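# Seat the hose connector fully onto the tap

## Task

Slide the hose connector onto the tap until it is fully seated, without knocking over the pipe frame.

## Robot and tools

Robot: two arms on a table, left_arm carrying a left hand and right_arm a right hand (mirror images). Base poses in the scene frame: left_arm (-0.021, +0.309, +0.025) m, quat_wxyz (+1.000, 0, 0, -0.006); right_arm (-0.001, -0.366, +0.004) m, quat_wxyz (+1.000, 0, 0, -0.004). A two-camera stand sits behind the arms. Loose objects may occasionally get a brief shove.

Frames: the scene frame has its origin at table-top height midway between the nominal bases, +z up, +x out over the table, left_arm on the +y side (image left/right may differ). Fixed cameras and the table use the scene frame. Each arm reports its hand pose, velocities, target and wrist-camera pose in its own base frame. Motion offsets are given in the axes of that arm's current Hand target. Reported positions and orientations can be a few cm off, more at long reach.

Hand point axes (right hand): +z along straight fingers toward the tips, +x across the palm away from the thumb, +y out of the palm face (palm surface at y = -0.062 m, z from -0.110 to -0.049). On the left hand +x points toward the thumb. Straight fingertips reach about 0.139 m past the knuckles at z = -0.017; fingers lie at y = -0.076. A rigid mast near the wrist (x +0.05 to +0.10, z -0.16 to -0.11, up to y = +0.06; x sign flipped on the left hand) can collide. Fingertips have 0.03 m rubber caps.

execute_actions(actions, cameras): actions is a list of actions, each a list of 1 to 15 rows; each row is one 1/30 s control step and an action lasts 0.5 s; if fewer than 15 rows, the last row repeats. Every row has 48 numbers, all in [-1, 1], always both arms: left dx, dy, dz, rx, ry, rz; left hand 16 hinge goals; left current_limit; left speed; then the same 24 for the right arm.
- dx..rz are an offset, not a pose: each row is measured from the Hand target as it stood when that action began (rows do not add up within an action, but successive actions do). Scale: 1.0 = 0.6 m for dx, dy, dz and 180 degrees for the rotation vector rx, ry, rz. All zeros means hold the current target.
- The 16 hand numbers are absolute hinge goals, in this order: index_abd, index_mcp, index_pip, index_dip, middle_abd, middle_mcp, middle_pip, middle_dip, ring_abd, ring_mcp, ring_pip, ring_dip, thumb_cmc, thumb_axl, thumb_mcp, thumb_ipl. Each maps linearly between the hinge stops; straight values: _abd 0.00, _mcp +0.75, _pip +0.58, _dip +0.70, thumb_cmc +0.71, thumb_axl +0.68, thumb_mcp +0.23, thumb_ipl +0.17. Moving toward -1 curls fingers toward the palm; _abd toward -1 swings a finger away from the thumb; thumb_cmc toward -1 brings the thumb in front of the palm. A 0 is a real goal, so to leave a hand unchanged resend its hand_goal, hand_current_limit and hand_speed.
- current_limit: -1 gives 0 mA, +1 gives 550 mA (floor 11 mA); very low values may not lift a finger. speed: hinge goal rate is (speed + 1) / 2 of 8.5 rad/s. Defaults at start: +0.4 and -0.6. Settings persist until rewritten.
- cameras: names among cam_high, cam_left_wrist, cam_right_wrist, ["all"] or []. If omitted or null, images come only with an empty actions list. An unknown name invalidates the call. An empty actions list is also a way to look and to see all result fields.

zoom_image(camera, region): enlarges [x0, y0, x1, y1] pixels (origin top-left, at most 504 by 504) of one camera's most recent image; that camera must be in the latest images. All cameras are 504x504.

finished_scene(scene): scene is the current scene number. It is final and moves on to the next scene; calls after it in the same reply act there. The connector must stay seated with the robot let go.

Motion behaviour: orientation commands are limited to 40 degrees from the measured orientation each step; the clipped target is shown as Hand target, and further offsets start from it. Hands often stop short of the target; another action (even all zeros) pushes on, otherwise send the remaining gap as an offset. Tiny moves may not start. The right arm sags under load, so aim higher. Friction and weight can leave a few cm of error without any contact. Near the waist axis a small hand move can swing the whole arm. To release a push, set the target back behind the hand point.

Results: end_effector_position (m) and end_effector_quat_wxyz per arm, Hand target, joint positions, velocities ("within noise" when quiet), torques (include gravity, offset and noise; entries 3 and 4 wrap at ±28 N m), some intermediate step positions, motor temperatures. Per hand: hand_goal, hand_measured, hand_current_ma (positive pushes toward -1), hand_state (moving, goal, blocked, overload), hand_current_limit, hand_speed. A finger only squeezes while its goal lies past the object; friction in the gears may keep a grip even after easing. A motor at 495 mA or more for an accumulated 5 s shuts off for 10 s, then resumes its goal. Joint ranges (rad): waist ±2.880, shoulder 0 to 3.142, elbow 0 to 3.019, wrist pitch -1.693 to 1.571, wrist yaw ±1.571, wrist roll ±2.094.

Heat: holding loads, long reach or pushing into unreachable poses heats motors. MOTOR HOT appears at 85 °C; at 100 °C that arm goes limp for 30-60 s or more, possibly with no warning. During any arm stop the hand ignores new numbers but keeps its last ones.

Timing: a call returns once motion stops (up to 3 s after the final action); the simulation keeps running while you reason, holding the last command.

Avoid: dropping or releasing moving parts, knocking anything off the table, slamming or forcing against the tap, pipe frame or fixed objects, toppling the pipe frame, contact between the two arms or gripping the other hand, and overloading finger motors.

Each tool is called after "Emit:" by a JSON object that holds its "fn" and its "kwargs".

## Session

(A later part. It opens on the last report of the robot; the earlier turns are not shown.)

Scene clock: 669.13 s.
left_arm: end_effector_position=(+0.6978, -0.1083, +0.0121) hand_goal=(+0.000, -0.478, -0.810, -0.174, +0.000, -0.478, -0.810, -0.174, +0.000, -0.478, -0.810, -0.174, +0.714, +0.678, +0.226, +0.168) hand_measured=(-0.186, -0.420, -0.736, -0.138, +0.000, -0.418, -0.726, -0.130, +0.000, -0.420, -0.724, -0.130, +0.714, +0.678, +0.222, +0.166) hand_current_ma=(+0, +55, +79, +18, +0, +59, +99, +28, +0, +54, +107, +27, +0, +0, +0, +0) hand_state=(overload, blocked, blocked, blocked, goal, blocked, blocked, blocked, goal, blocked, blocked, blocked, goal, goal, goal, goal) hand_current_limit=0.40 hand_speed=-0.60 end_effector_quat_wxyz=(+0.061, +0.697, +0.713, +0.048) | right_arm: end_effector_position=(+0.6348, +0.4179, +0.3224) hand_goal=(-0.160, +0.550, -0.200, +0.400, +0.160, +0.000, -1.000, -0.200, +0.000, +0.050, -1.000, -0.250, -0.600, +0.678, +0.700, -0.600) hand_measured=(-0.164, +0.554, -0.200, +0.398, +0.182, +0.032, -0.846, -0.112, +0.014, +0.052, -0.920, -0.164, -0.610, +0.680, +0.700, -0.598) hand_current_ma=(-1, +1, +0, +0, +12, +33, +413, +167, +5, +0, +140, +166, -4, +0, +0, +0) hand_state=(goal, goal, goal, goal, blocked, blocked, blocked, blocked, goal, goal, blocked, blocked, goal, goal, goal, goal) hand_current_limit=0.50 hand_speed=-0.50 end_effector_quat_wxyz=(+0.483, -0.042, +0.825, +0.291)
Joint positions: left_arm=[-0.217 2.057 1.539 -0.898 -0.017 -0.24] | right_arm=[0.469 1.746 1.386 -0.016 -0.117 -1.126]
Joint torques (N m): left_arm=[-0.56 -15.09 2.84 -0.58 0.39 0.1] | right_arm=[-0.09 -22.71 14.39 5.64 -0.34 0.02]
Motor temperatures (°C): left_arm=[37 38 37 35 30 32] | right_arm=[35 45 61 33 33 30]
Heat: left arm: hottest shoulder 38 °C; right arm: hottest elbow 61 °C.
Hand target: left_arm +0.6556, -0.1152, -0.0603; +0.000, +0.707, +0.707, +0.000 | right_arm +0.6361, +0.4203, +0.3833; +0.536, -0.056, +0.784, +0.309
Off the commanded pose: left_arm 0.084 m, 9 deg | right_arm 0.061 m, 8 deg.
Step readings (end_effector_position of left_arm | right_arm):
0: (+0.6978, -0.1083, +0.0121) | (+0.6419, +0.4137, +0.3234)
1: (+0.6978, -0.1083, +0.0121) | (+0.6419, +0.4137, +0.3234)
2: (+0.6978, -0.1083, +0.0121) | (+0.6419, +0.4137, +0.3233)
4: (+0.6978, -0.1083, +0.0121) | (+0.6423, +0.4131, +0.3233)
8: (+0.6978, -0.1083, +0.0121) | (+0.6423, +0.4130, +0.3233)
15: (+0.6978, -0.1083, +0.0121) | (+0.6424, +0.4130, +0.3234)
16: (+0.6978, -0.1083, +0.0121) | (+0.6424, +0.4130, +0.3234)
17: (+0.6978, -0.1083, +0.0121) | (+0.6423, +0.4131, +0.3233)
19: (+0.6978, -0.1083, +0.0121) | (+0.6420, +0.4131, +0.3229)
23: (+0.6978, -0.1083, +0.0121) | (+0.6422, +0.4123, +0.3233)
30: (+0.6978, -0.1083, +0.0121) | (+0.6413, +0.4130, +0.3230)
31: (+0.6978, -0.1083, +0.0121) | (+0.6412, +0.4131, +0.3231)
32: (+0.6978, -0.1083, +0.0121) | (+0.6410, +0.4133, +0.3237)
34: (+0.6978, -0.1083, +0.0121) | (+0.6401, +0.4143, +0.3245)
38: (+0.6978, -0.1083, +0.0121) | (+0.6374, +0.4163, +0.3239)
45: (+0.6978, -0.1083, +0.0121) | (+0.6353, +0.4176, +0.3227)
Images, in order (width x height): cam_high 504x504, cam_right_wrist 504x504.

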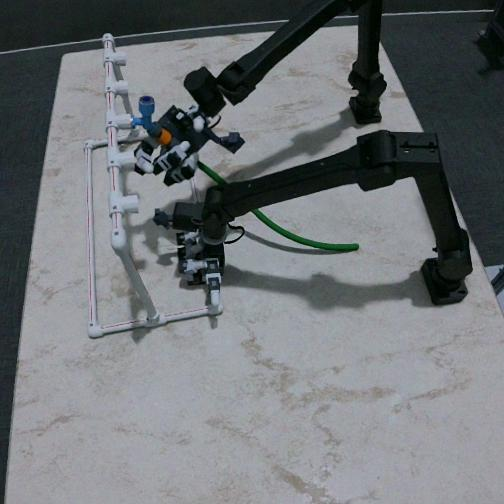

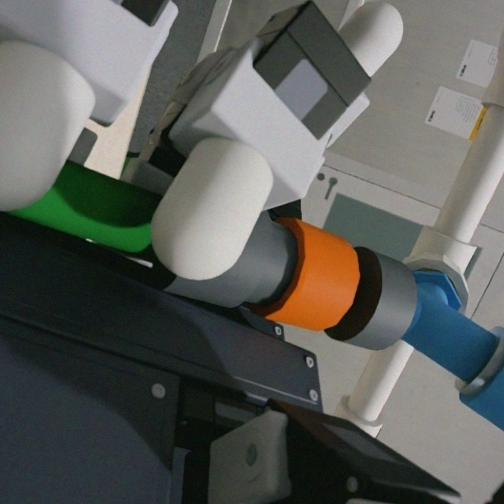

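Emit:
{"fn": "execute_actions", "kwargs": {"actions": [[[0,0,0,0,0,0,0,-0.479,-0.81,-0.174,0,-0.479,-0.81,-0.174,0,-0.479,-0.81,-0.174,0.714,0.678,0.226,0.168,0.4,-0.6,-0.0159,0.0017,0.0037,0,0,0,-0.16,0.55,-0.2,0.4,0.16,0.0,-1,-0.2,0,0.05,-1,-0.25,-0.6,0.678,0.7,-0.6,0.5,-0.5]],[[0,0,0,0,0,0,0,-0.479,-0.81,-0.174,0,-0.479,-0.81,-0.174,0,-0.479,-0.81,-0.174,0.714,0.678,0.226,0.168,0.4,-0.6,-0.0159,0.0017,0.0037,0,0,0,-0.16,0.55,-0.2,0.4,0.16,0.0,-1,-0.2,0,0.05,-1,-0.25,-0.6,0.678,0.7,-0.6,0.5,-0.5]]], "cameras": ["cam_high","cam_right_wrist"]}}

Emit:
{"fn": "zoom_image", "kwargs": {"camera": "cam_right_wrist", "region": [240, 200, 460, 380]}}

Emit:
{"fn": "zoom_image", "kwargs": {"camera": "cam_high", "region": [60, 10, 260, 330]}}

Scene clock: 671.00 s.
left_arm: end_effector_position=(+0.6980, -0.1084, +0.0123) hand_goal=(+0.000, -0.478, -0.810, -0.174, +0.000, -0.478, -0.810, -0.174, +0.000, -0.478, -0.810, -0.174, +0.714, +0.678, +0.226, +0.168) hand_measured=(-0.186, -0.420, -0.736, -0.138, +0.000, -0.418, -0.726, -0.130, +0.000, -0.420, -0.724, -0.130, +0.714, +0.678, +0.222, +0.166) hand_current_ma=(+0, +55, +79, +18, +0, +59, +99, +28, +0, +54, +107, +27, +0, +0, +0, +0) hand_state=(overload, blocked, blocked, blocked, goal, blocked, blocked, blocked, goal, blocked, blocked, blocked, goal, goal, goal, goal) hand_current_limit=0.40 hand_speed=-0.60 end_effector_quat_wxyz=(+0.061, +0.697, +0.713, +0.048) | right_arm: end_effector_position=(+0.6341, +0.4173, +0.3224) hand_goal=(-0.160, +0.550, -0.200, +0.400, +0.160, +0.000, -1.000, -0.200, +0.000, +0.050, -1.000, -0.250, -0.600, +0.678, +0.700, -0.600) hand_measured=(-0.164, +0.554, -0.200, +0.398, +0.182, +0.032, -0.846, -0.112, +0.014, +0.052, -0.920, -0.164, -0.610, +0.680, +0.700, -0.598) hand_current_ma=(-1, +1, +0, +0, +12, +33, +413, +167, +5, +0, +140, +166, -4, +0, +0, +0) hand_state=(goal, goal, goal, goal, blocked, blocked, blocked, blocked, goal, goal, blocked, blocked, goal, goal, goal, goal) hand_current_limit=0.50 hand_speed=-0.50 end_effector_quat_wxyz=(+0.482, -0.047, +0.824, +0.293)
Joint positions: left_arm=[-0.217 2.057 1.539 -0.898 -0.017 -0.24] | right_arm=[0.465 1.746 1.386 -0.016 -0.128 -1.132]
Joint torques (N m): left_arm=[-0.56 -15.09 2.85 -0.57 0.39 0.1] | right_arm=[-0.5 -22.53 18.3 3.86 -0.28 0.04]
Motor temperatures (°C): left_arm=[37 38 37 35 30 32] | right_arm=[35 45 61 33 33 30]
Heat: left arm: hottest shoulder 38 °C; right arm: hottest elbow 61 °C.
Hand target: left_arm +0.6558, -0.1152, -0.0601; +0.000, +0.707, +0.707, +0.000 | right_arm +0.6469, +0.4196, +0.3998; +0.536, -0.056, +0.784, +0.309
Off the commanded pose: left_arm 0.084 m, 9 deg | right_arm 0.078 m, 8 deg.
Step readings (end_effector_position of left_arm | right_arm):
0: (+0.6978, -0.1083, +0.0121) | (+0.6348, +0.4179, +0.3224)
1: (+0.6978, -0.1083, +0.0121) | (+0.6347, +0.4180, +0.3224)
2: (+0.6978, -0.1083, +0.0121) | (+0.6347, +0.4179, +0.3224)
4: (+0.6978, -0.1083, +0.0121) | (+0.6346, +0.4177, +0.3225)
8: (+0.6978, -0.1083, +0.0121) | (+0.6344, +0.4177, +0.3224)
15: (+0.6978, -0.1083, +0.0121) | (+0.6344, +0.4176, +0.3224)
16: (+0.6978, -0.1083, +0.0121) | (+0.6344, +0.4176, +0.3224)
17: (+0.6978, -0.1083, +0.0121) | (+0.6345, +0.4174, +0.3224)
19: (+0.6980, -0.1084, +0.0123) | (+0.6343, +0.4174, +0.3225)
23: (+0.6978, -0.1083, +0.0121) | (+0.6342, +0.4172, +0.3224)
30: (+0.6980, -0.1084, +0.0123) | (+0.6341, +0.4173, +0.3224)
Images, in order (width x height): cam_high 504x504, cam_right_wrist 504x504.

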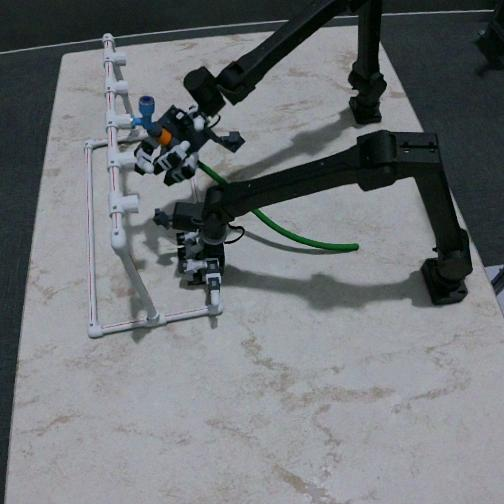

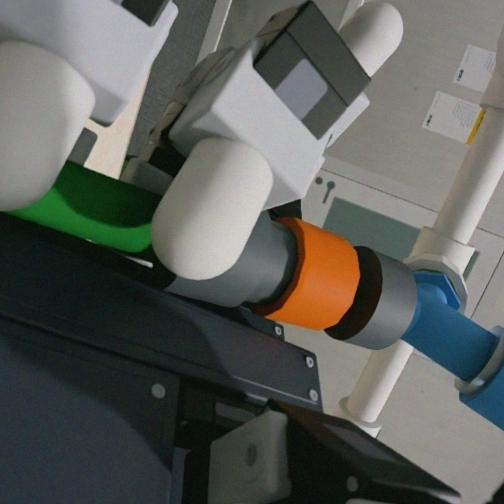

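Scaled by 2.291 from the camera's 504x504 image, which has a finer 720x720 frame.

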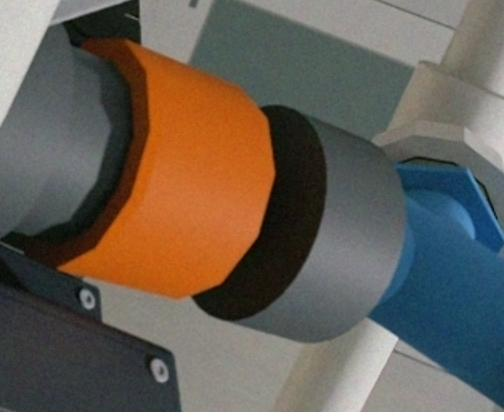

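Scaled by 1.575 from the camera's 504x504 image, which has a finer 720x720 frame.

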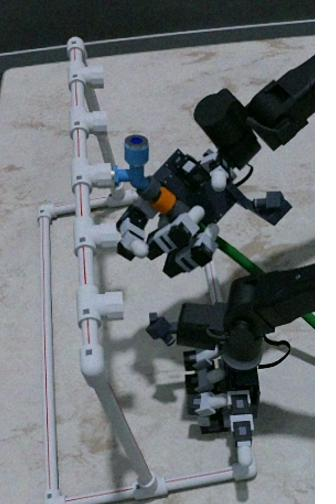

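Emit:
{"fn": "execute_actions", "kwargs": {"actions": [[[0,0,0,0,0,0,0,-0.479,-0.81,-0.174,0,-0.479,-0.81,-0.174,0,-0.479,-0.81,-0.174,0.714,0.678,0.226,0.168,0.4,-0.6,-0.0239,0.0026,0.0055,0,0,0,-0.16,0.55,-0.2,0.4,0.16,0.0,-1,-0.2,0,0.05,-1,-0.25,-0.6,0.678,0.7,-0.6,0.5,-0.5]],[[0,0,0,0,0,0,0,-0.479,-0.81,-0.174,0,-0.479,-0.81,-0.174,0,-0.479,-0.81,-0.174,0.714,0.678,0.226,0.168,0.4,-0.6,-0.0239,0.0026,0.0055,-0.003,-0.008,0.003,-0.16,0.55,-0.2,0.4,0.16,0.0,-1,-0.2,0,0.05,-1,-0.25,-0.6,0.678,0.7,-0.6,0.5,-0.5]]], "cameras": ["cam_high","cam_right_wrist"]}}

Emit:
{"fn": "zoom_image", "kwargs": {"camera": "cam_right_wrist", "region": [240, 200, 460, 380]}}

Emit:
{"fn": "zoom_image", "kwargs": {"camera": "cam_high", "region": [138, 108, 178, 148]}}

Scene clock: 676.10 s.
left_arm: end_effector_position=(+0.6978, -0.1083, +0.0121) hand_goal=(+0.000, -0.478, -0.810, -0.174, +0.000, -0.478, -0.810, -0.174, +0.000, -0.478, -0.810, -0.174, +0.714, +0.678, +0.226, +0.168) hand_measured=(-0.186, -0.420, -0.736, -0.138, +0.000, -0.418, -0.726, -0.130, +0.000, -0.420, -0.724, -0.130, +0.714, +0.678, +0.222, +0.166) hand_current_ma=(+0, +55, +79, +18, +0, +59, +99, +28, +0, +54, +107, +27, +0, +0, +0, +0) hand_state=(overload, blocked, blocked, blocked, goal, blocked, blocked, blocked, goal, blocked, blocked, blocked, goal, goal, goal, goal) hand_current_limit=0.40 hand_speed=-0.60 end_effector_quat_wxyz=(+0.061, +0.697, +0.713, +0.048) | right_arm: end_effector_position=(+0.6364, +0.4129, +0.3221) hand_goal=(-0.160, +0.550, -0.200, +0.400, +0.160, +0.000, -1.000, -0.200, +0.000, +0.050, -1.000, -0.250, -0.600, +0.678, +0.700, -0.600) hand_measured=(-0.164, +0.554, -0.200, +0.398, +0.182, +0.032, -0.846, -0.112, +0.014, +0.052, -0.920, -0.164, -0.610, +0.680, +0.700, -0.598) hand_current_ma=(-1, +1, +0, +0, +12, +33, +413, +167, +5, +0, +140, +166, -4, +0, +0, +0) hand_state=(goal, goal, goal, goal, blocked, blocked, blocked, blocked, goal, goal, blocked, blocked, goal, goal, goal, goal) hand_current_limit=0.50 hand_speed=-0.50 end_effector_quat_wxyz=(+0.477, -0.047, +0.828, +0.293)
Joint positions: left_arm=[-0.217 2.057 1.539 -0.898 -0.017 -0.24] | right_arm=[0.456 1.746 1.392 -0.034 -0.141 -1.134]
Joint torques (N m): left_arm=[-0.56 -15.09 2.84 -0.58 0.39 0.1] | right_arm=[-0.91 -22.07 22.04 3.77 -0.21 0.17]
Motor temperatures (°C): left_arm=[37 38 36 35 30 32] | right_arm=[35 45 62 33 33 30]
Heat: left arm: hottest shoulder 38 °C; right arm: hottest elbow 62 °C.
Hand target: left_arm +0.6556, -0.1151, -0.0603; +0.000, +0.707, +0.707, +0.000 | right_arm +0.6630, +0.4188, +0.4247; +0.544, -0.051, +0.776, +0.316
Off the commanded pose: left_arm 0.084 m, 9 deg | right_arm 0.106 m, 10 deg.
Step readings (end_effector_position of left_arm | right_arm):
0: (+0.6980, -0.1084, +0.0123) | (+0.6341, +0.4173, +0.3224)
1: (+0.6978, -0.1083, +0.0121) | (+0.6341, +0.4173, +0.3224)
2: (+0.6978, -0.1083, +0.0121) | (+0.6340, +0.4172, +0.3220)
4: (+0.6978, -0.1083, +0.0121) | (+0.6343, +0.4162, +0.3215)
8: (+0.6978, -0.1083, +0.0121) | (+0.6354, +0.4147, +0.3214)
15: (+0.6978, -0.1083, +0.0121) | (+0.6355, +0.4144, +0.3212)
16: (+0.6978, -0.1083, +0.0121) | (+0.6355, +0.4144, +0.3212)
17: (+0.6978, -0.1083, +0.0121) | (+0.6357, +0.4143, +0.3215)
19: (+0.6978, -0.1083, +0.0121) | (+0.6362, +0.4133, +0.3217)
23: (+0.6978, -0.1083, +0.0121) | (+0.6365, +0.4128, +0.3220)
30: (+0.6978, -0.1083, +0.0121) | (+0.6364, +0.4129, +0.3221)
Images, in order (width x height): cam_high 504x504, cam_right_wrist 504x504.

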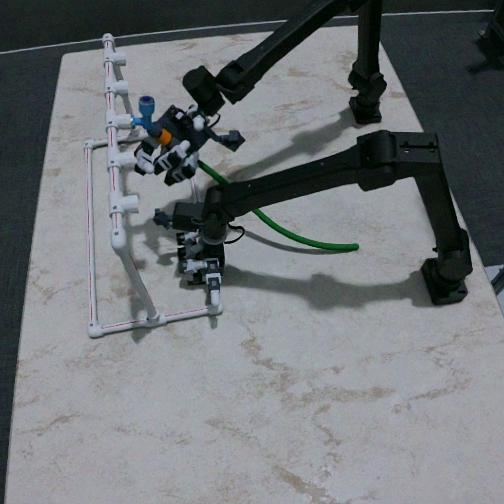

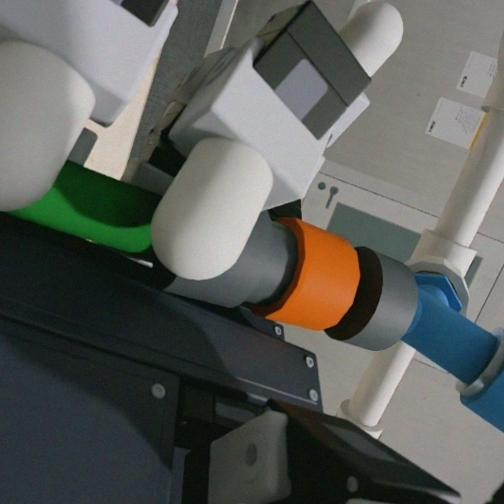

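Scaled by 2.291 from the camera's 504x504 image, which has a finer 720x720 frame.

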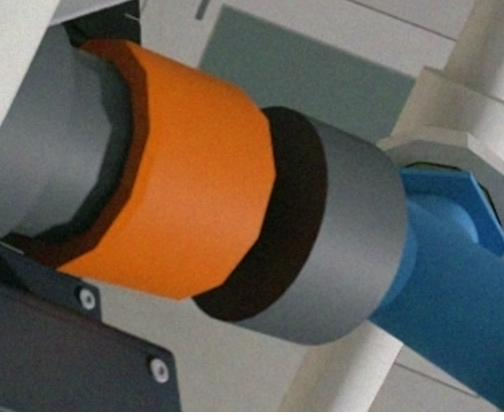

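Scaled by 12.600 from the camera's 504x504 image, which has a finer 720x720 frame.

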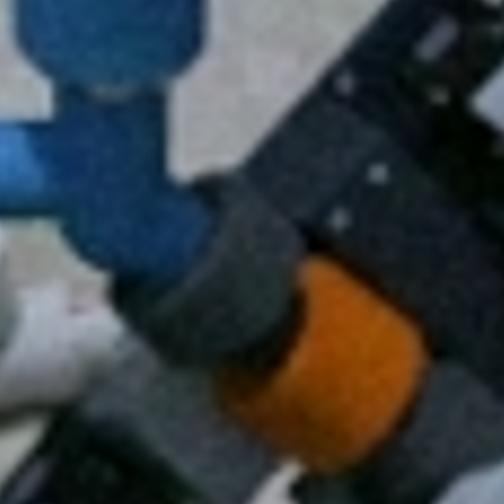

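Emit:
{"fn": "execute_actions", "kwargs": {"actions": [[[0,0,0,0,0,0,0,-0.479,-0.81,-0.174,0,-0.479,-0.81,-0.174,0,-0.479,-0.81,-0.174,0.714,0.678,0.226,0.168,0.4,-0.6,-0.0006,-0.0015,0.0028,-0.0031,-0.0339,-0.0179,-0.16,0.55,-0.2,0.4,0.16,0.0,-1,-0.2,0,0.05,-1,-0.25,-0.6,0.678,0.7,-0.6,0.5,-0.5]],[[0,0,0,0,0,0,0,-0.479,-0.81,-0.174,0,-0.479,-0.81,-0.174,0,-0.479,-0.81,-0.174,0.714,0.678,0.226,0.168,0.4,-0.6,0,0,0,0,0,0,-0.16,0.55,-0.2,0.4,0.16,0.0,-1,-0.2,0,0.05,-1,-0.25,-0.6,0.678,0.7,-0.6,0.5,-0.5]]], "cameras": ["cam_high","cam_right_wrist"]}}

Emit:
{"fn": "zoom_image", "kwargs": {"camera": "cam_right_wrist", "region": [240, 200, 460, 380]}}

Emit:
{"fn": "zoom_image", "kwargs": {"camera": "cam_high", "region": [138, 108, 178, 148]}}

Scene clock: 680.33 s.
left_arm: end_effector_position=(+0.6975, -0.1087, +0.0119) hand_goal=(+0.000, -0.478, -0.810, -0.174, +0.000, -0.478, -0.810, -0.174, +0.000, -0.478, -0.810, -0.174, +0.714, +0.678, +0.226, +0.168) hand_measured=(-0.186, -0.420, -0.736, -0.138, +0.000, -0.418, -0.726, -0.130, +0.000, -0.420, -0.724, -0.130, +0.714, +0.678, +0.222, +0.166) hand_current_ma=(+0, +55, +79, +18, +0, +59, +99, +28, +0, +54, +107, +27, +0, +0, +0, +0) hand_state=(overload, blocked, blocked, blocked, goal, blocked, blocked, blocked, goal, blocked, blocked, blocked, goal, goal, goal, goal) hand_current_limit=0.40 hand_speed=-0.60 end_effector_quat_wxyz=(+0.060, +0.697, +0.713, +0.047) | right_arm: end_effector_position=(+0.6465, +0.4137, +0.3250) hand_goal=(-0.160, +0.550, -0.200, +0.400, +0.160, +0.000, -1.000, -0.200, +0.000, +0.050, -1.000, -0.250, -0.600, +0.678, +0.700, -0.600) hand_measured=(-0.164, +0.554, -0.200, +0.398, +0.186, +0.030, -0.846, -0.112, +0.014, +0.052, -0.920, -0.164, -0.610, +0.680, +0.700, -0.598) hand_current_ma=(-1, +1, +0, +0, +16, +29, +413, +167, +6, +0, +140, +164, -4, +0, +0, +0) hand_state=(goal, goal, goal, goal, blocked, blocked, blocked, blocked, goal, goal, blocked, blocked, goal, goal, goal, goal) hand_current_limit=0.50 hand_speed=-0.50 end_effector_quat_wxyz=(+0.517, -0.055, +0.806, +0.282)
Joint positions: left_arm=[-0.218 2.057 1.539 -0.9 -0.017 -0.238] | right_arm=[0.456 1.77 1.392 0.066 -0.106 -1.174]
Joint torques (N m): left_arm=[-0.5 -15.09 2.84 -0.53 0.38 0.08] | right_arm=[-0.32 -22.59 19.43 6.04 -0.05 0.14]
Motor temperatures (°C): left_arm=[37 38 36 35 30 32] | right_arm=[35 45 62 33 33 30]
Heat: left arm: hottest shoulder 38 °C; right arm: hottest elbow 62 °C.
Hand target: left_arm +0.6556, -0.1152, -0.0604; +0.000, +0.707, +0.707, +0.000 | right_arm +0.6649, +0.4189, +0.4240; +0.593, -0.059, +0.742, +0.307
Off the commanded pose: left_arm 0.084 m, 9 deg | right_arm 0.101 m, 12 deg.
Step readings (end_effector_position of left_arm | right_arm):
0: (+0.6978, -0.1083, +0.0121) | (+0.6364, +0.4129, +0.3221)
1: (+0.6978, -0.1083, +0.0121) | (+0.6365, +0.4128, +0.3220)
2: (+0.6978, -0.1084, +0.0121) | (+0.6374, +0.4123, +0.3224)
4: (+0.6976, -0.1087, +0.0120) | (+0.6396, +0.4120, +0.3228)
8: (+0.6975, -0.1087, +0.0119) | (+0.6452, +0.4125, +0.3229)
15: (+0.6976, -0.1088, +0.0121) | (+0.6463, +0.4135, +0.3240)
16: (+0.6975, -0.1087, +0.0119) | (+0.6464, +0.4136, +0.3249)
17: (+0.6975, -0.1087, +0.0119) | (+0.6464, +0.4137, +0.3250)
19: (+0.6975, -0.1087, +0.0119) | (+0.6464, +0.4137, +0.3252)
23: (+0.6975, -0.1087, +0.0119) | (+0.6465, +0.4137, +0.3250)
30: (+0.6975, -0.1087, +0.0119) | (+0.6465, +0.4137, +0.3250)
Images, in order (width x height): cam_high 504x504, cam_right_wrist 504x504.

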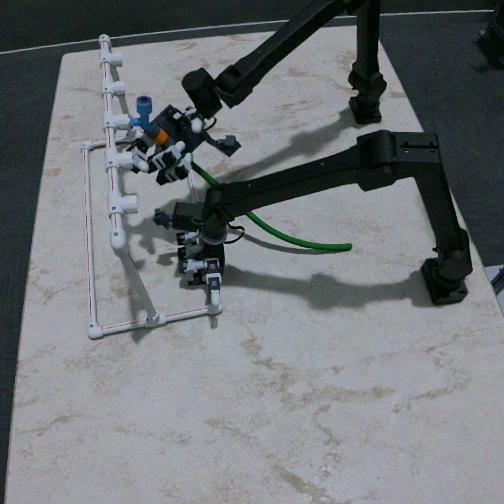

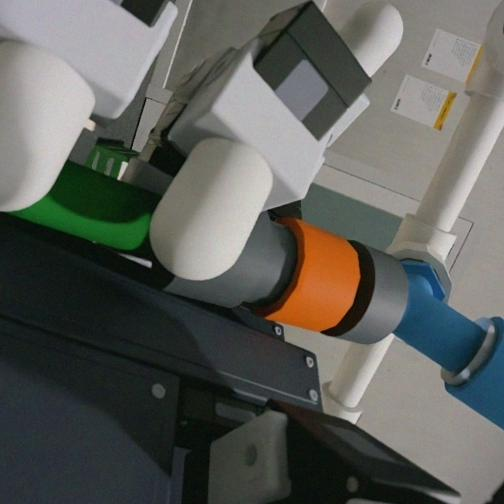

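Scaled by 2.291 from the camera's 504x504 image, which has a finer 720x720 frame.

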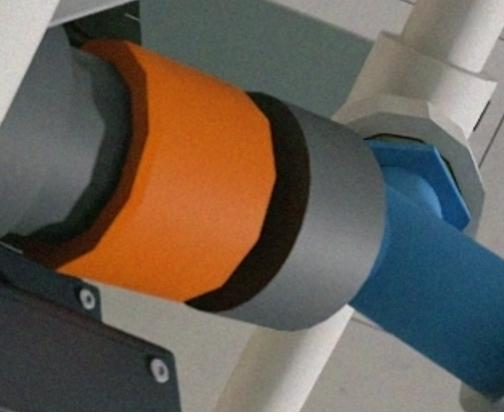

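Scaled by 12.600 from the camera's 504x504 image, which has a finer 720x720 frame.

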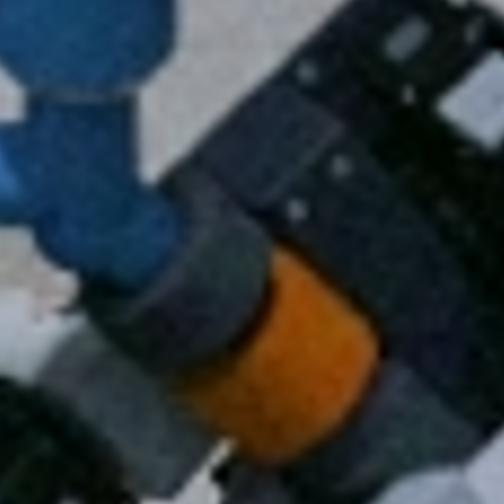

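Emit:
{"fn": "execute_actions", "kwargs": {"actions": [[[0,0,0,0,0,0,0,-0.479,-0.81,-0.174,0,-0.479,-0.81,-0.174,0,-0.479,-0.81,-0.174,0.714,0.678,0.226,0.168,0.4,-0.6,-0.0237,-0.0002,0.008,-0.001,-0.008,-0.001,-0.16,0.55,-0.2,0.4,0.16,0.0,-1,-0.2,0,0.05,-1,-0.25,-0.6,0.678,0.7,-0.6,0.55,-0.5]],[[0,0,0,0,0,0,0,-0.479,-0.81,-0.174,0,-0.479,-0.81,-0.174,0,-0.479,-0.81,-0.174,0.714,0.678,0.226,0.168,0.4,-0.6,-0.0237,-0.0002,0.008,-0.001,-0.008,-0.001,-0.16,0.55,-0.2,0.4,0.16,0.0,-1,-0.2,0,0.05,-1,-0.25,-0.6,0.678,0.7,-0.6,0.55,-0.5]]], "cameras": ["cam_high","cam_right_wrist"]}}

Emit:
{"fn": "zoom_image", "kwargs": {"camera": "cam_right_wrist", "region": [240, 200, 460, 380]}}

Emit:
{"fn": "zoom_image", "kwargs": {"camera": "cam_high", "region": [138, 108, 178, 148]}}

Scene clock: 682.67 s.
left_arm: end_effector_position=(+0.6975, -0.1087, +0.0119) hand_goal=(+0.000, -0.478, -0.810, -0.174, +0.000, -0.478, -0.810, -0.174, +0.000, -0.478, -0.810, -0.174, +0.714, +0.678, +0.226, +0.168) hand_measured=(-0.186, -0.420, -0.736, -0.138, +0.000, -0.418, -0.726, -0.130, +0.000, -0.420, -0.724, -0.130, +0.714, +0.678, +0.222, +0.166) hand_current_ma=(+0, +55, +79, +18, +0, +59, +99, +28, +0, +54, +107, +27, +0, +0, +0, +0) hand_state=(overload, blocked, blocked, blocked, goal, blocked, blocked, blocked, goal, blocked, blocked, blocked, goal, goal, goal, goal) hand_current_limit=0.40 hand_speed=-0.60 end_effector_quat_wxyz=(+0.060, +0.697, +0.713, +0.047) | right_arm: end_effector_position=(+0.6486, +0.4115, +0.3254) hand_goal=(-0.160, +0.550, -0.200, +0.400, +0.160, +0.000, -1.000, -0.200, +0.000, +0.050, -1.000, -0.250, -0.600, +0.678, +0.700, -0.600) hand_measured=(-0.164, +0.554, -0.200, +0.398, +0.186, +0.030, -0.846, -0.112, +0.014, +0.052, -0.920, -0.164, -0.610, +0.680, +0.700, -0.598) hand_current_ma=(-1, +1, +0, +0, +16, +29, +426, +167, +6, +0, +140, +164, -4, +0, +0, +0) hand_state=(goal, goal, goal, goal, blocked, blocked, blocked, blocked, goal, goal, blocked, blocked, goal, goal, goal, goal) hand_current_limit=0.55 hand_speed=-0.50 end_effector_quat_wxyz=(+0.522, -0.056, +0.803, +0.281)
Joint positions: left_arm=[-0.218 2.057 1.539 -0.9 -0.017 -0.238] | right_arm=[0.451 1.772 1.392 0.077 -0.107 -1.18]
Joint torques (N m): left_arm=[-0.56 -15.03 2.84 -0.54 0.38 0.08] | right_arm=[-1.2 -22.83 22.53 6.17 -0.01 0.18]
Motor temperatures (°C): left_arm=[37 38 36 35 30 32] | right_arm=[35 45 62 33 33 30]
Heat: left arm: hottest shoulder 38 °C; right arm: hottest elbow 62 °C.
Hand target: left_arm +0.6556, -0.1152, -0.0604; +0.000, +0.707, +0.707, +0.000 | right_arm +0.6811, +0.4157, +0.4491; +0.612, -0.055, +0.726, +0.309
Off the commanded pose: left_arm 0.084 m, 9 deg | right_arm 0.128 m, 14 deg.
Step readings (end_effector_position of left_arm | right_arm):
0: (+0.6975, -0.1087, +0.0119) | (+0.6465, +0.4137, +0.3250)
1: (+0.6975, -0.1087, +0.0119) | (+0.6465, +0.4137, +0.3250)
2: (+0.6975, -0.1087, +0.0119) | (+0.6465, +0.4138, +0.3251)
4: (+0.6976, -0.1088, +0.0121) | (+0.6470, +0.4131, +0.3253)
8: (+0.6975, -0.1087, +0.0119) | (+0.6477, +0.4122, +0.3254)
15: (+0.6975, -0.1087, +0.0119) | (+0.6478, +0.4122, +0.3252)
16: (+0.6975, -0.1087, +0.0119) | (+0.6478, +0.4123, +0.3252)
17: (+0.6975, -0.1087, +0.0119) | (+0.6479, +0.4120, +0.3254)
19: (+0.6975, -0.1087, +0.0119) | (+0.6481, +0.4119, +0.3255)
23: (+0.6975, -0.1087, +0.0119) | (+0.6484, +0.4116, +0.3255)
30: (+0.6975, -0.1087, +0.0119) | (+0.6486, +0.4114, +0.3254)
Images, in order (width x height): cam_high 504x504, cam_right_wrist 504x504.

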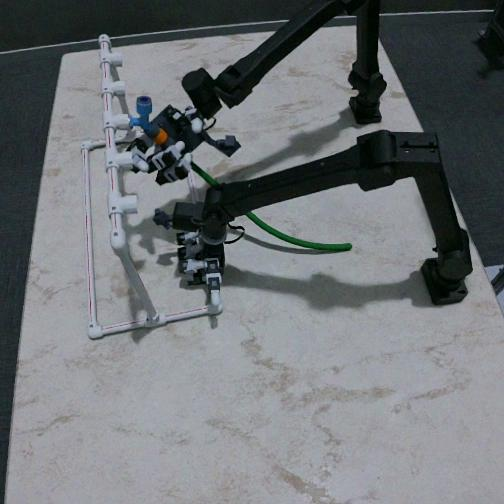

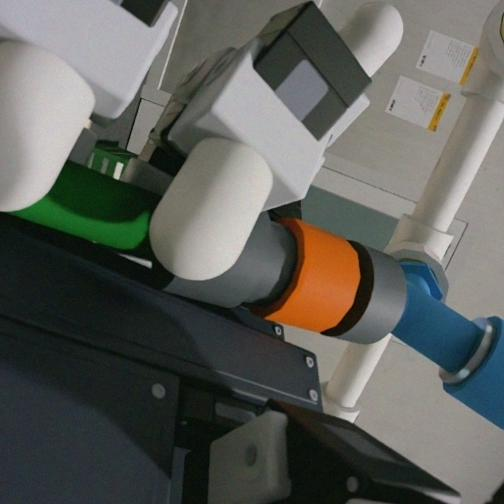

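Scaled by 2.291 from the camera's 504x504 image, which has a finer 720x720 frame.

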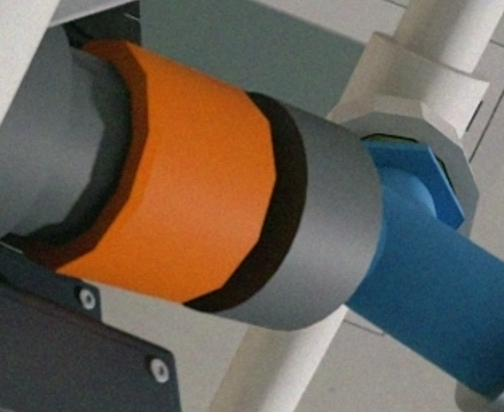

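Scaled by 12.600 from the camera's 504x504 image, which has a finer 720x720 frame.

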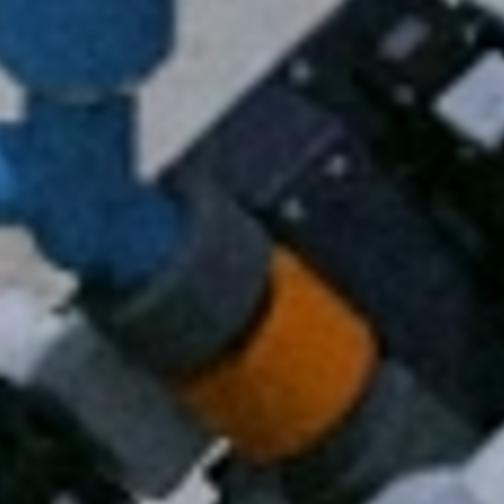

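Emit:
{"fn": "execute_actions", "kwargs": {"actions": [[[0,0,0,0,0,0,0,-0.479,-0.81,-0.174,0,-0.479,-0.81,-0.174,0,-0.479,-0.81,-0.174,0.714,0.678,0.226,0.168,0.4,-0.6,-0.0237,-0.0002,0.008,0,-0.02,-0.001,-0.16,0.55,-0.2,0.4,0.16,0.0,-1,-0.2,0,0.05,-1,-0.25,-0.6,0.678,0.7,-0.6,0.55,-0.5]],[[0,0,0,0,0,0,0,-0.479,-0.81,-0.174,0,-0.479,-0.81,-0.174,0,-0.479,-0.81,-0.174,0.714,0.678,0.226,0.168,0.4,-0.6,0,0,0,0,0.02,0.02,-0.16,0.55,-0.2,0.4,0.16,0.0,-1,-0.2,0,0.05,-1,-0.25,-0.6,0.678,0.7,-0.6,0.55,-0.5]],[[0,0,0,0,0,0,0,-0.479,-0.81,-0.174,0,-0.479,-0.81,-0.174,0,-0.479,-0.81,-0.174,0.714,0.678,0.226,0.168,0.4,-0.6,0,0,0,0,-0.02,-0.03,-0.16,0.55,-0.2,0.4,0.16,0.0,-1,-0.2,0,0.05,-1,-0.25,-0.6,0.678,0.7,-0.6,0.55,-0.5]]], "cameras": ["cam_high","cam_right_wrist"]}}

Emit:
{"fn": "zoom_image", "kwargs": {"camera": "cam_right_wrist", "region": [240, 200, 460, 380]}}

Emit:
{"fn": "zoom_image", "kwargs": {"camera": "cam_high", "region": [138, 108, 178, 148]}}

Scene clock: 685.00 s.
left_arm: end_effector_position=(+0.6973, -0.1084, +0.0122) hand_goal=(+0.000, -0.478, -0.810, -0.174, +0.000, -0.478, -0.810, -0.174, +0.000, -0.478, -0.810, -0.174, +0.714, +0.678, +0.226, +0.168) hand_measured=(-0.186, -0.420, -0.736, -0.138, +0.000, -0.418, -0.726, -0.130, +0.000, -0.420, -0.724, -0.130, +0.714, +0.678, +0.222, +0.166) hand_current_ma=(+0, +55, +79, +18, +0, +59, +99, +28, +0, +54, +107, +27, +0, +0, +0, +0) hand_state=(overload, blocked, blocked, blocked, goal, blocked, blocked, blocked, goal, blocked, blocked, blocked, goal, goal, goal, goal) hand_current_limit=0.40 hand_speed=-0.60 end_effector_quat_wxyz=(+0.060, +0.695, +0.715, +0.047) | right_arm: end_effector_position=(+0.6536, +0.4103, +0.3315) hand_goal=(-0.160, +0.550, -0.200, +0.400, +0.160, +0.000, -1.000, -0.200, +0.000, +0.050, -1.000, -0.250, -0.600, +0.678, +0.700, -0.600) hand_measured=(-0.164, +0.554, -0.200, +0.398, +0.186, +0.032, -0.846, -0.112, +0.014, +0.036, -0.920, -0.164, -0.610, +0.680, +0.700, -0.598) hand_current_ma=(-1, +1, +0, +0, +16, +32, +426, +167, +6, -9, +140, +164, -4, +0, +0, +0) hand_state=(goal, goal, goal, goal, blocked, blocked, blocked, blocked, goal, goal, blocked, blocked, goal, goal, goal, goal) hand_current_limit=0.55 hand_speed=-0.50 end_effector_quat_wxyz=(+0.539, -0.057, +0.792, +0.280)
Joint positions: left_arm=[-0.218 2.057 1.539 -0.901 -0.016 -0.246] | right_arm=[0.448 1.781 1.398 0.118 -0.1 -1.191]
Joint torques (N m): left_arm=[-0.5 -15.09 2.8 -0.51 0.39 0.17] | right_arm=[-1.08 -22.95 23.12 6.76 0.65 0.03]
Motor temperatures (°C): left_arm=[37 38 36 35 30 32] | right_arm=[35 45 63 33 33 30]
Heat: left arm: hottest shoulder 38 °C; right arm: hottest elbow 63 °C.
Hand target: left_arm +0.6557, -0.1153, -0.0601; +0.000, +0.707, +0.707, +0.000 | right_arm +0.6886, +0.4140, +0.4620; +0.640, -0.058, +0.706, +0.300
Off the commanded pose: left_arm 0.084 m, 9 deg | right_arm 0.135 m, 15 deg.
Step readings (end_effector_position of left_arm | right_arm):
0: (+0.6975, -0.1087, +0.0119) | (+0.6486, +0.4115, +0.3254)
1: (+0.6975, -0.1087, +0.0119) | (+0.6486, +0.4115, +0.3257)
2: (+0.6975, -0.1087, +0.0119) | (+0.6490, +0.4114, +0.3265)
4: (+0.6974, -0.1087, +0.0119) | (+0.6510, +0.4103, +0.3310)
8: (+0.6974, -0.1089, +0.0122) | (+0.6523, +0.4103, +0.3317)
15: (+0.6974, -0.1087, +0.0122) | (+0.6527, +0.4103, +0.3320)
16: (+0.6973, -0.1087, +0.0122) | (+0.6527, +0.4104, +0.3320)
17: (+0.6973, -0.1087, +0.0122) | (+0.6525, +0.4104, +0.3321)
19: (+0.6973, -0.1087, +0.0122) | (+0.6522, +0.4101, +0.3322)
23: (+0.6973, -0.1087, +0.0122) | (+0.6523, +0.4102, +0.3324)
30: (+0.6973, -0.1087, +0.0122) | (+0.6525, +0.4102, +0.3324)
31: (+0.6973, -0.1087, +0.0122) | (+0.6526, +0.4101, +0.3324)
32: (+0.6973, -0.1087, +0.0122) | (+0.6530, +0.4098, +0.3323)
34: (+0.6973, -0.1087, +0.0122) | (+0.6533, +0.4099, +0.3316)
38: (+0.6973, -0.1085, +0.0122) | (+0.6535, +0.4101, +0.3316)
45: (+0.6973, -0.1084, +0.0122) | (+0.6536, +0.4103, +0.3315)
Images, in order (width x height): cam_high 504x504, cam_right_wrist 504x504.

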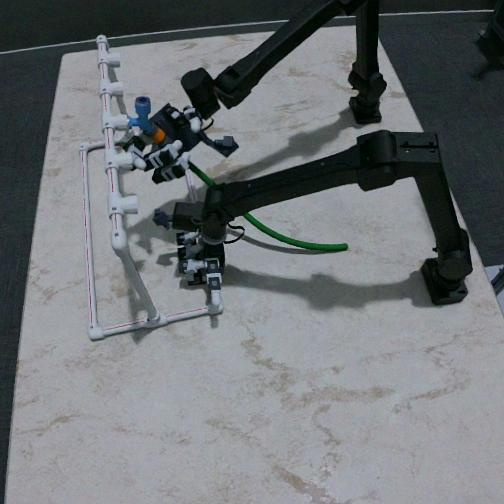

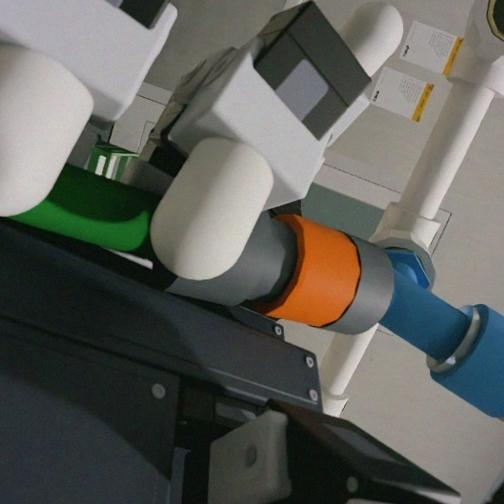

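Scaled by 2.291 from the camera's 504x504 image, which has a finer 720x720 frame.

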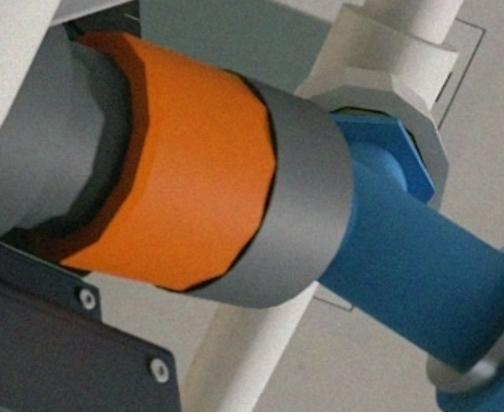

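Scaled by 12.600 from the camera's 504x504 image, which has a finer 720x720 frame.

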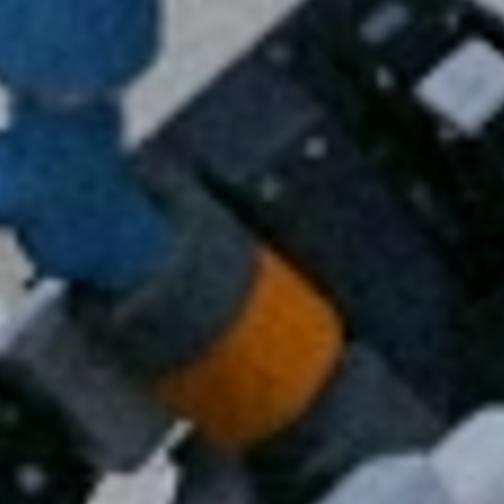

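Emit:
{"fn": "execute_actions", "kwargs": {"actions": [[[0,0,0,0,0,0,0,-0.479,-0.81,-0.174,0,-0.479,-0.81,-0.174,0,-0.479,-0.81,-0.174,0.714,0.678,0.226,0.168,0.4,-0.6,-0.0155,-0.0005,0.006,0,0.01,0.015,-0.16,0.55,-0.2,0.4,0.16,0.0,-1,-0.2,0,0.05,-1,-0.25,-0.6,0.678,0.7,-0.6,0.55,-0.5]],[[0,0,0,0,0,0,0,-0.479,-0.81,-0.174,0,-0.479,-0.81,-0.174,0,-0.479,-0.81,-0.174,0.714,0.678,0.226,0.168,0.4,-0.6,0,0,0,0,0.01,-0.01,-0.16,0.55,-0.2,0.4,0.16,0.0,-1,-0.2,0,0.05,-1,-0.25,-0.6,0.678,0.7,-0.6,0.55,-0.5]]], "cameras": ["cam_high","cam_right_wrist"]}}

Emit:
{"fn": "zoom_image", "kwargs": {"camera": "cam_right_wrist", "region": [290, 210, 410, 330]}}

Emit:
{"fn": "zoom_image", "kwargs": {"camera": "cam_high", "region": [60, 10, 260, 330]}}

Scene clock: 686.83 s.
left_arm: end_effector_position=(+0.6972, -0.1082, +0.0122) hand_goal=(+0.000, -0.478, -0.810, -0.174, +0.000, -0.478, -0.810, -0.174, +0.000, -0.478, -0.810, -0.174, +0.714, +0.678, +0.226, +0.168) hand_measured=(-0.186, -0.420, -0.736, -0.138, +0.000, -0.418, -0.726, -0.130, +0.000, -0.420, -0.724, -0.130, +0.714, +0.678, +0.222, +0.166) hand_current_ma=(+0, +55, +79, +18, +0, +59, +99, +28, +0, +54, +107, +27, +0, +0, +0, +0) hand_state=(overload, blocked, blocked, blocked, goal, blocked, blocked, blocked, goal, blocked, blocked, blocked, goal, goal, goal, goal) hand_current_limit=0.40 hand_speed=-0.60 end_effector_quat_wxyz=(+0.061, +0.694, +0.716, +0.047) | right_arm: end_effector_position=(+0.6536, +0.4114, +0.3304) hand_goal=(-0.160, +0.550, -0.200, +0.400, +0.160, +0.000, -1.000, -0.200, +0.000, +0.050, -1.000, -0.250, -0.600, +0.678, +0.700, -0.600) hand_measured=(-0.164, +0.554, -0.200, +0.398, +0.184, +0.032, -0.846, -0.112, +0.014, +0.052, -0.920, -0.164, -0.610, +0.680, +0.700, -0.598) hand_current_ma=(-1, +1, +0, +0, +15, +32, +426, +167, +6, +0, +140, +164, -4, +0, +0, +0) hand_state=(goal, goal, goal, goal, blocked, blocked, blocked, blocked, goal, goal, blocked, blocked, goal, goal, goal, goal) hand_current_limit=0.55 hand_speed=-0.50 end_effector_quat_wxyz=(+0.525, -0.065, +0.801, +0.282)
Joint positions: left_arm=[-0.218 2.057 1.539 -0.901 -0.016 -0.248] | right_arm=[0.443 1.782 1.417 0.067 -0.125 -1.198]
Joint torques (N m): left_arm=[-0.5 -15.09 2.78 -0.49 0.4 0.19] | right_arm=[-1.61 -23.88 25.28 4.44 0.13 0.2]
Motor temperatures (°C): left_arm=[37 38 36 35 30 32] | right_arm=[35 45 63 33 33 30]
Heat: left arm: hottest shoulder 38 °C; right arm: hottest elbow 63 °C.
Hand target: left_arm +0.6557, -0.1153, -0.0601; +0.000, +0.707, +0.707, +0.000 | right_arm +0.6937, +0.4125, +0.4705; +0.615, -0.062, +0.726, +0.303
Off the commanded pose: left_arm 0.084 m, 9 deg | right_arm 0.146 m, 14 deg.
Step readings (end_effector_position of left_arm | right_arm):
0: (+0.6973, -0.1084, +0.0122) | (+0.6536, +0.4103, +0.3316)
1: (+0.6973, -0.1084, +0.0122) | (+0.6536, +0.4103, +0.3316)
2: (+0.6973, -0.1084, +0.0122) | (+0.6533, +0.4105, +0.3317)
4: (+0.6973, -0.1084, +0.0122) | (+0.6531, +0.4106, +0.3318)
8: (+0.6973, -0.1084, +0.0122) | (+0.6529, +0.4105, +0.3319)
15: (+0.6973, -0.1084, +0.0122) | (+0.6530, +0.4106, +0.3320)
16: (+0.6973, -0.1084, +0.0122) | (+0.6529, +0.4106, +0.3317)
17: (+0.6973, -0.1084, +0.0122) | (+0.6531, +0.4105, +0.3318)
19: (+0.6972, -0.1084, +0.0122) | (+0.6532, +0.4109, +0.3313)
23: (+0.6972, -0.1083, +0.0122) | (+0.6535, +0.4113, +0.3309)
30: (+0.6972, -0.1082, +0.0122) | (+0.6535, +0.4115, +0.3304)
Images, in order (width x height): cam_high 504x504, cam_right_wrist 504x504.

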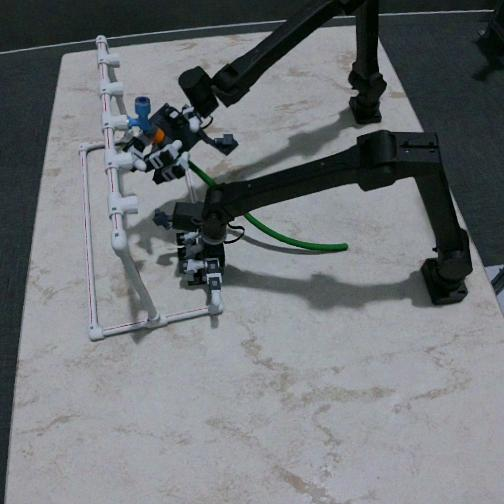

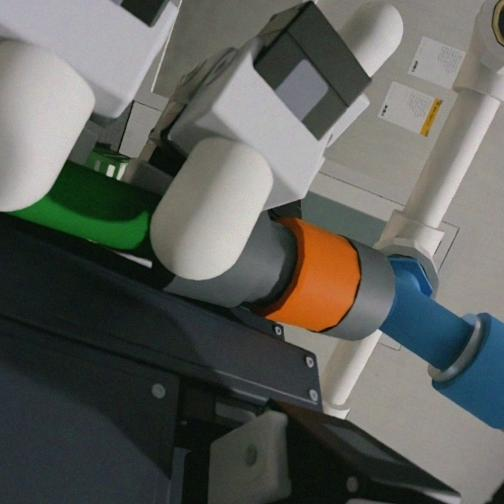

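Scaled by 4.200 from the camera's 504x504 image, which has a finer 720x720 frame.

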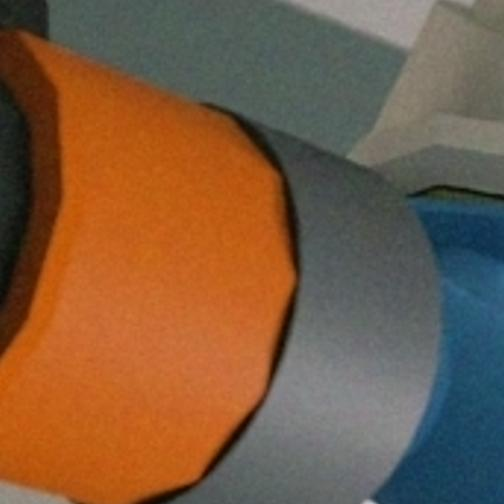

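Scaled by 1.575 from the camera's 504x504 image, which has a finer 720x720 frame.

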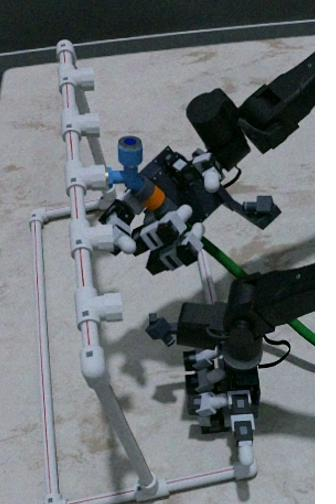

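Emit:
{"fn": "execute_actions", "kwargs": {"actions": [[[0,0,0,0,0,0,0,-0.479,-0.81,-0.174,0,-0.479,-0.81,-0.174,0,-0.479,-0.81,-0.174,0.714,0.678,0.226,0.168,0.4,-0.6,0.0434,0.0011,-0.0169,0.0033,0.012,0.0018,-0.16,0.55,-0.2,0.4,0.16,0.0,-1,-0.2,0,0.05,-1,-0.25,-0.6,0.678,0.7,-0.6,0.5,-0.5]],[[0,0,0,0,0,0,0,-0.479,-0.81,-0.174,0,-0.479,-0.81,-0.174,0,-0.479,-0.81,-0.174,0.714,0.678,0.226,0.168,0.4,-0.6,0.0434,0.0011,-0.0169,0.0033,0.012,0.0018,-0.16,0.55,-0.2,0.4,0.16,0.0,-1,-0.2,0,0.05,-1,-0.25,-0.6,0.678,0.7,-0.6,0.4,-0.5]],[[0,0,0,0,0,0,0,-0.479,-0.81,-0.174,0,-0.479,-0.81,-0.174,0,-0.479,-0.81,-0.174,0.714,0.678,0.226,0.168,0.4,-0.6,0.0434,0.0011,-0.0169,0.0033,0.012,0.0018,-0.16,0.55,-0.2,0.4,0.16,0.0,-1,-0.2,0,0.05,-1,-0.25,-0.6,0.678,0.7,-0.6,0.3,-0.5]]], "cameras": ["cam_high","cam_right_wrist"]}}

Emit:
{"fn": "zoom_image", "kwargs": {"camera": "cam_right_wrist", "region": [240, 200, 460, 380]}}

Scene clock: 689.67 s.
left_arm: end_effector_position=(+0.6972, -0.1079, +0.0122) hand_goal=(+0.000, -0.478, -0.810, -0.174, +0.000, -0.478, -0.810, -0.174, +0.000, -0.478, -0.810, -0.174, +0.714, +0.678, +0.226, +0.168) hand_measured=(-0.186, -0.420, -0.736, -0.138, +0.000, -0.418, -0.726, -0.130, +0.000, -0.420, -0.724, -0.130, +0.714, +0.678, +0.222, +0.166) hand_current_ma=(+0, +55, +79, +18, +0, +59, +99, +28, +0, +54, +107, +27, +0, +0, +0, +0) hand_state=(overload, blocked, blocked, blocked, goal, blocked, blocked, blocked, goal, blocked, blocked, blocked, goal, goal, goal, goal) hand_current_limit=0.40 hand_speed=-0.60 end_effector_quat_wxyz=(+0.060, +0.693, +0.717, +0.047) | right_arm: end_effector_position=(+0.6519, +0.4165, +0.3284) hand_goal=(-0.160, +0.550, -0.200, +0.400, +0.160, +0.000, -1.000, -0.200, +0.000, +0.050, -1.000, -0.250, -0.600, +0.678, +0.700, -0.600) hand_measured=(-0.164, +0.554, -0.200, +0.398, +0.184, +0.026, -0.846, -0.112, +0.014, +0.048, -0.920, -0.164, -0.610, +0.680, +0.700, -0.598) hand_current_ma=(-1, +1, +0, +0, +15, +24, +358, +167, +6, +0, +140, +164, -4, +0, +0, +0) hand_state=(goal, goal, goal, goal, blocked, blocked, blocked, blocked, goal, goal, blocked, blocked, goal, goal, goal, goal) hand_current_limit=0.30 hand_speed=-0.50 end_effector_quat_wxyz=(+0.526, -0.063, +0.802, +0.275)
Joint positions: left_arm=[-0.218 2.057 1.539 -0.901 -0.018 -0.25] | right_arm=[0.455 1.782 1.416 0.064 -0.101 -1.198]
Joint torques (N m): left_arm=[-0.5 -15.09 2.77 -0.49 0.44 0.21] | right_arm=[0.79 -25.64 14.61 4 0.29 0.29]
Motor temperatures (°C): left_arm=[37 38 36 35 30 32] | right_arm=[35 45 65 33 33 30]
Heat: left arm: hottest shoulder 38 °C; right arm: hottest elbow 65 °C.
Hand target: left_arm +0.6558, -0.1152, -0.0601; +0.000, +0.707, +0.707, +0.000 | right_arm +0.6457, +0.4194, +0.4020; +0.571, -0.064, +0.764, +0.293
Off the commanded pose: left_arm 0.084 m, 9 deg | right_arm 0.074 m, 7 deg.
Step readings (end_effector_position of left_arm | right_arm):
0: (+0.6972, -0.1082, +0.0122) | (+0.6536, +0.4114, +0.3304)
1: (+0.6972, -0.1082, +0.0122) | (+0.6536, +0.4114, +0.3304)
2: (+0.6972, -0.1082, +0.0122) | (+0.6536, +0.4114, +0.3304)
4: (+0.6972, -0.1082, +0.0122) | (+0.6536, +0.4113, +0.3301)
8: (+0.6972, -0.1082, +0.0122) | (+0.6537, +0.4112, +0.3300)
15: (+0.6972, -0.1082, +0.0122) | (+0.6537, +0.4112, +0.3300)
16: (+0.6972, -0.1082, +0.0122) | (+0.6536, +0.4114, +0.3300)
17: (+0.6972, -0.1082, +0.0122) | (+0.6537, +0.4115, +0.3298)
19: (+0.6972, -0.1082, +0.0122) | (+0.6540, +0.4117, +0.3296)
23: (+0.6972, -0.1081, +0.0122) | (+0.6540, +0.4120, +0.3294)
30: (+0.6972, -0.1081, +0.0122) | (+0.6541, +0.4120, +0.3294)
31: (+0.6972, -0.1081, +0.0122) | (+0.6542, +0.4119, +0.3294)
32: (+0.6972, -0.1081, +0.0122) | (+0.6542, +0.4122, +0.3294)
34: (+0.6972, -0.1080, +0.0122) | (+0.6541, +0.4129, +0.3292)
38: (+0.6972, -0.1079, +0.0122) | (+0.6524, +0.4157, +0.3287)
45: (+0.6972, -0.1079, +0.0122) | (+0.6519, +0.4166, +0.3284)
Images, in order (width x height): cam_high 504x504, cam_right_wrist 504x504.

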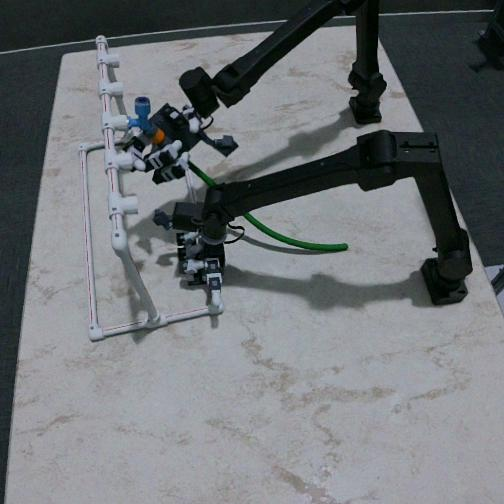

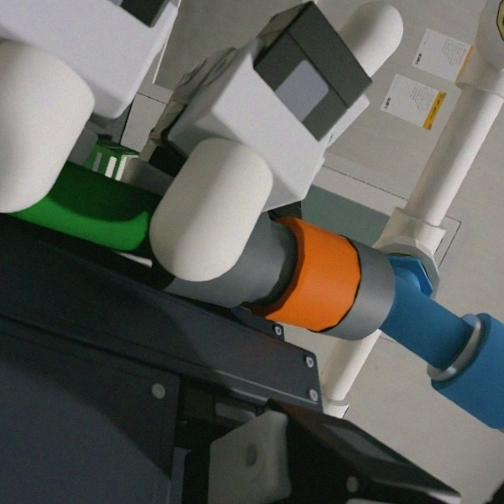

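Scaled by 2.291 from the camera's 504x504 image, which has a finer 720x720 frame.

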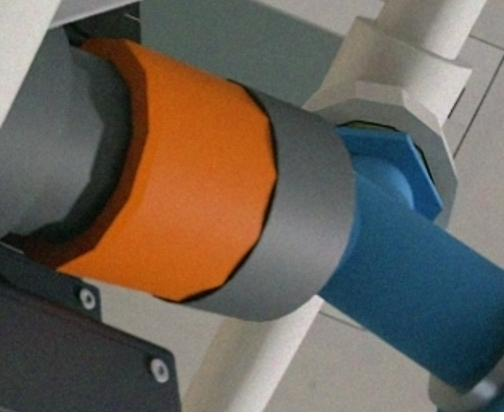

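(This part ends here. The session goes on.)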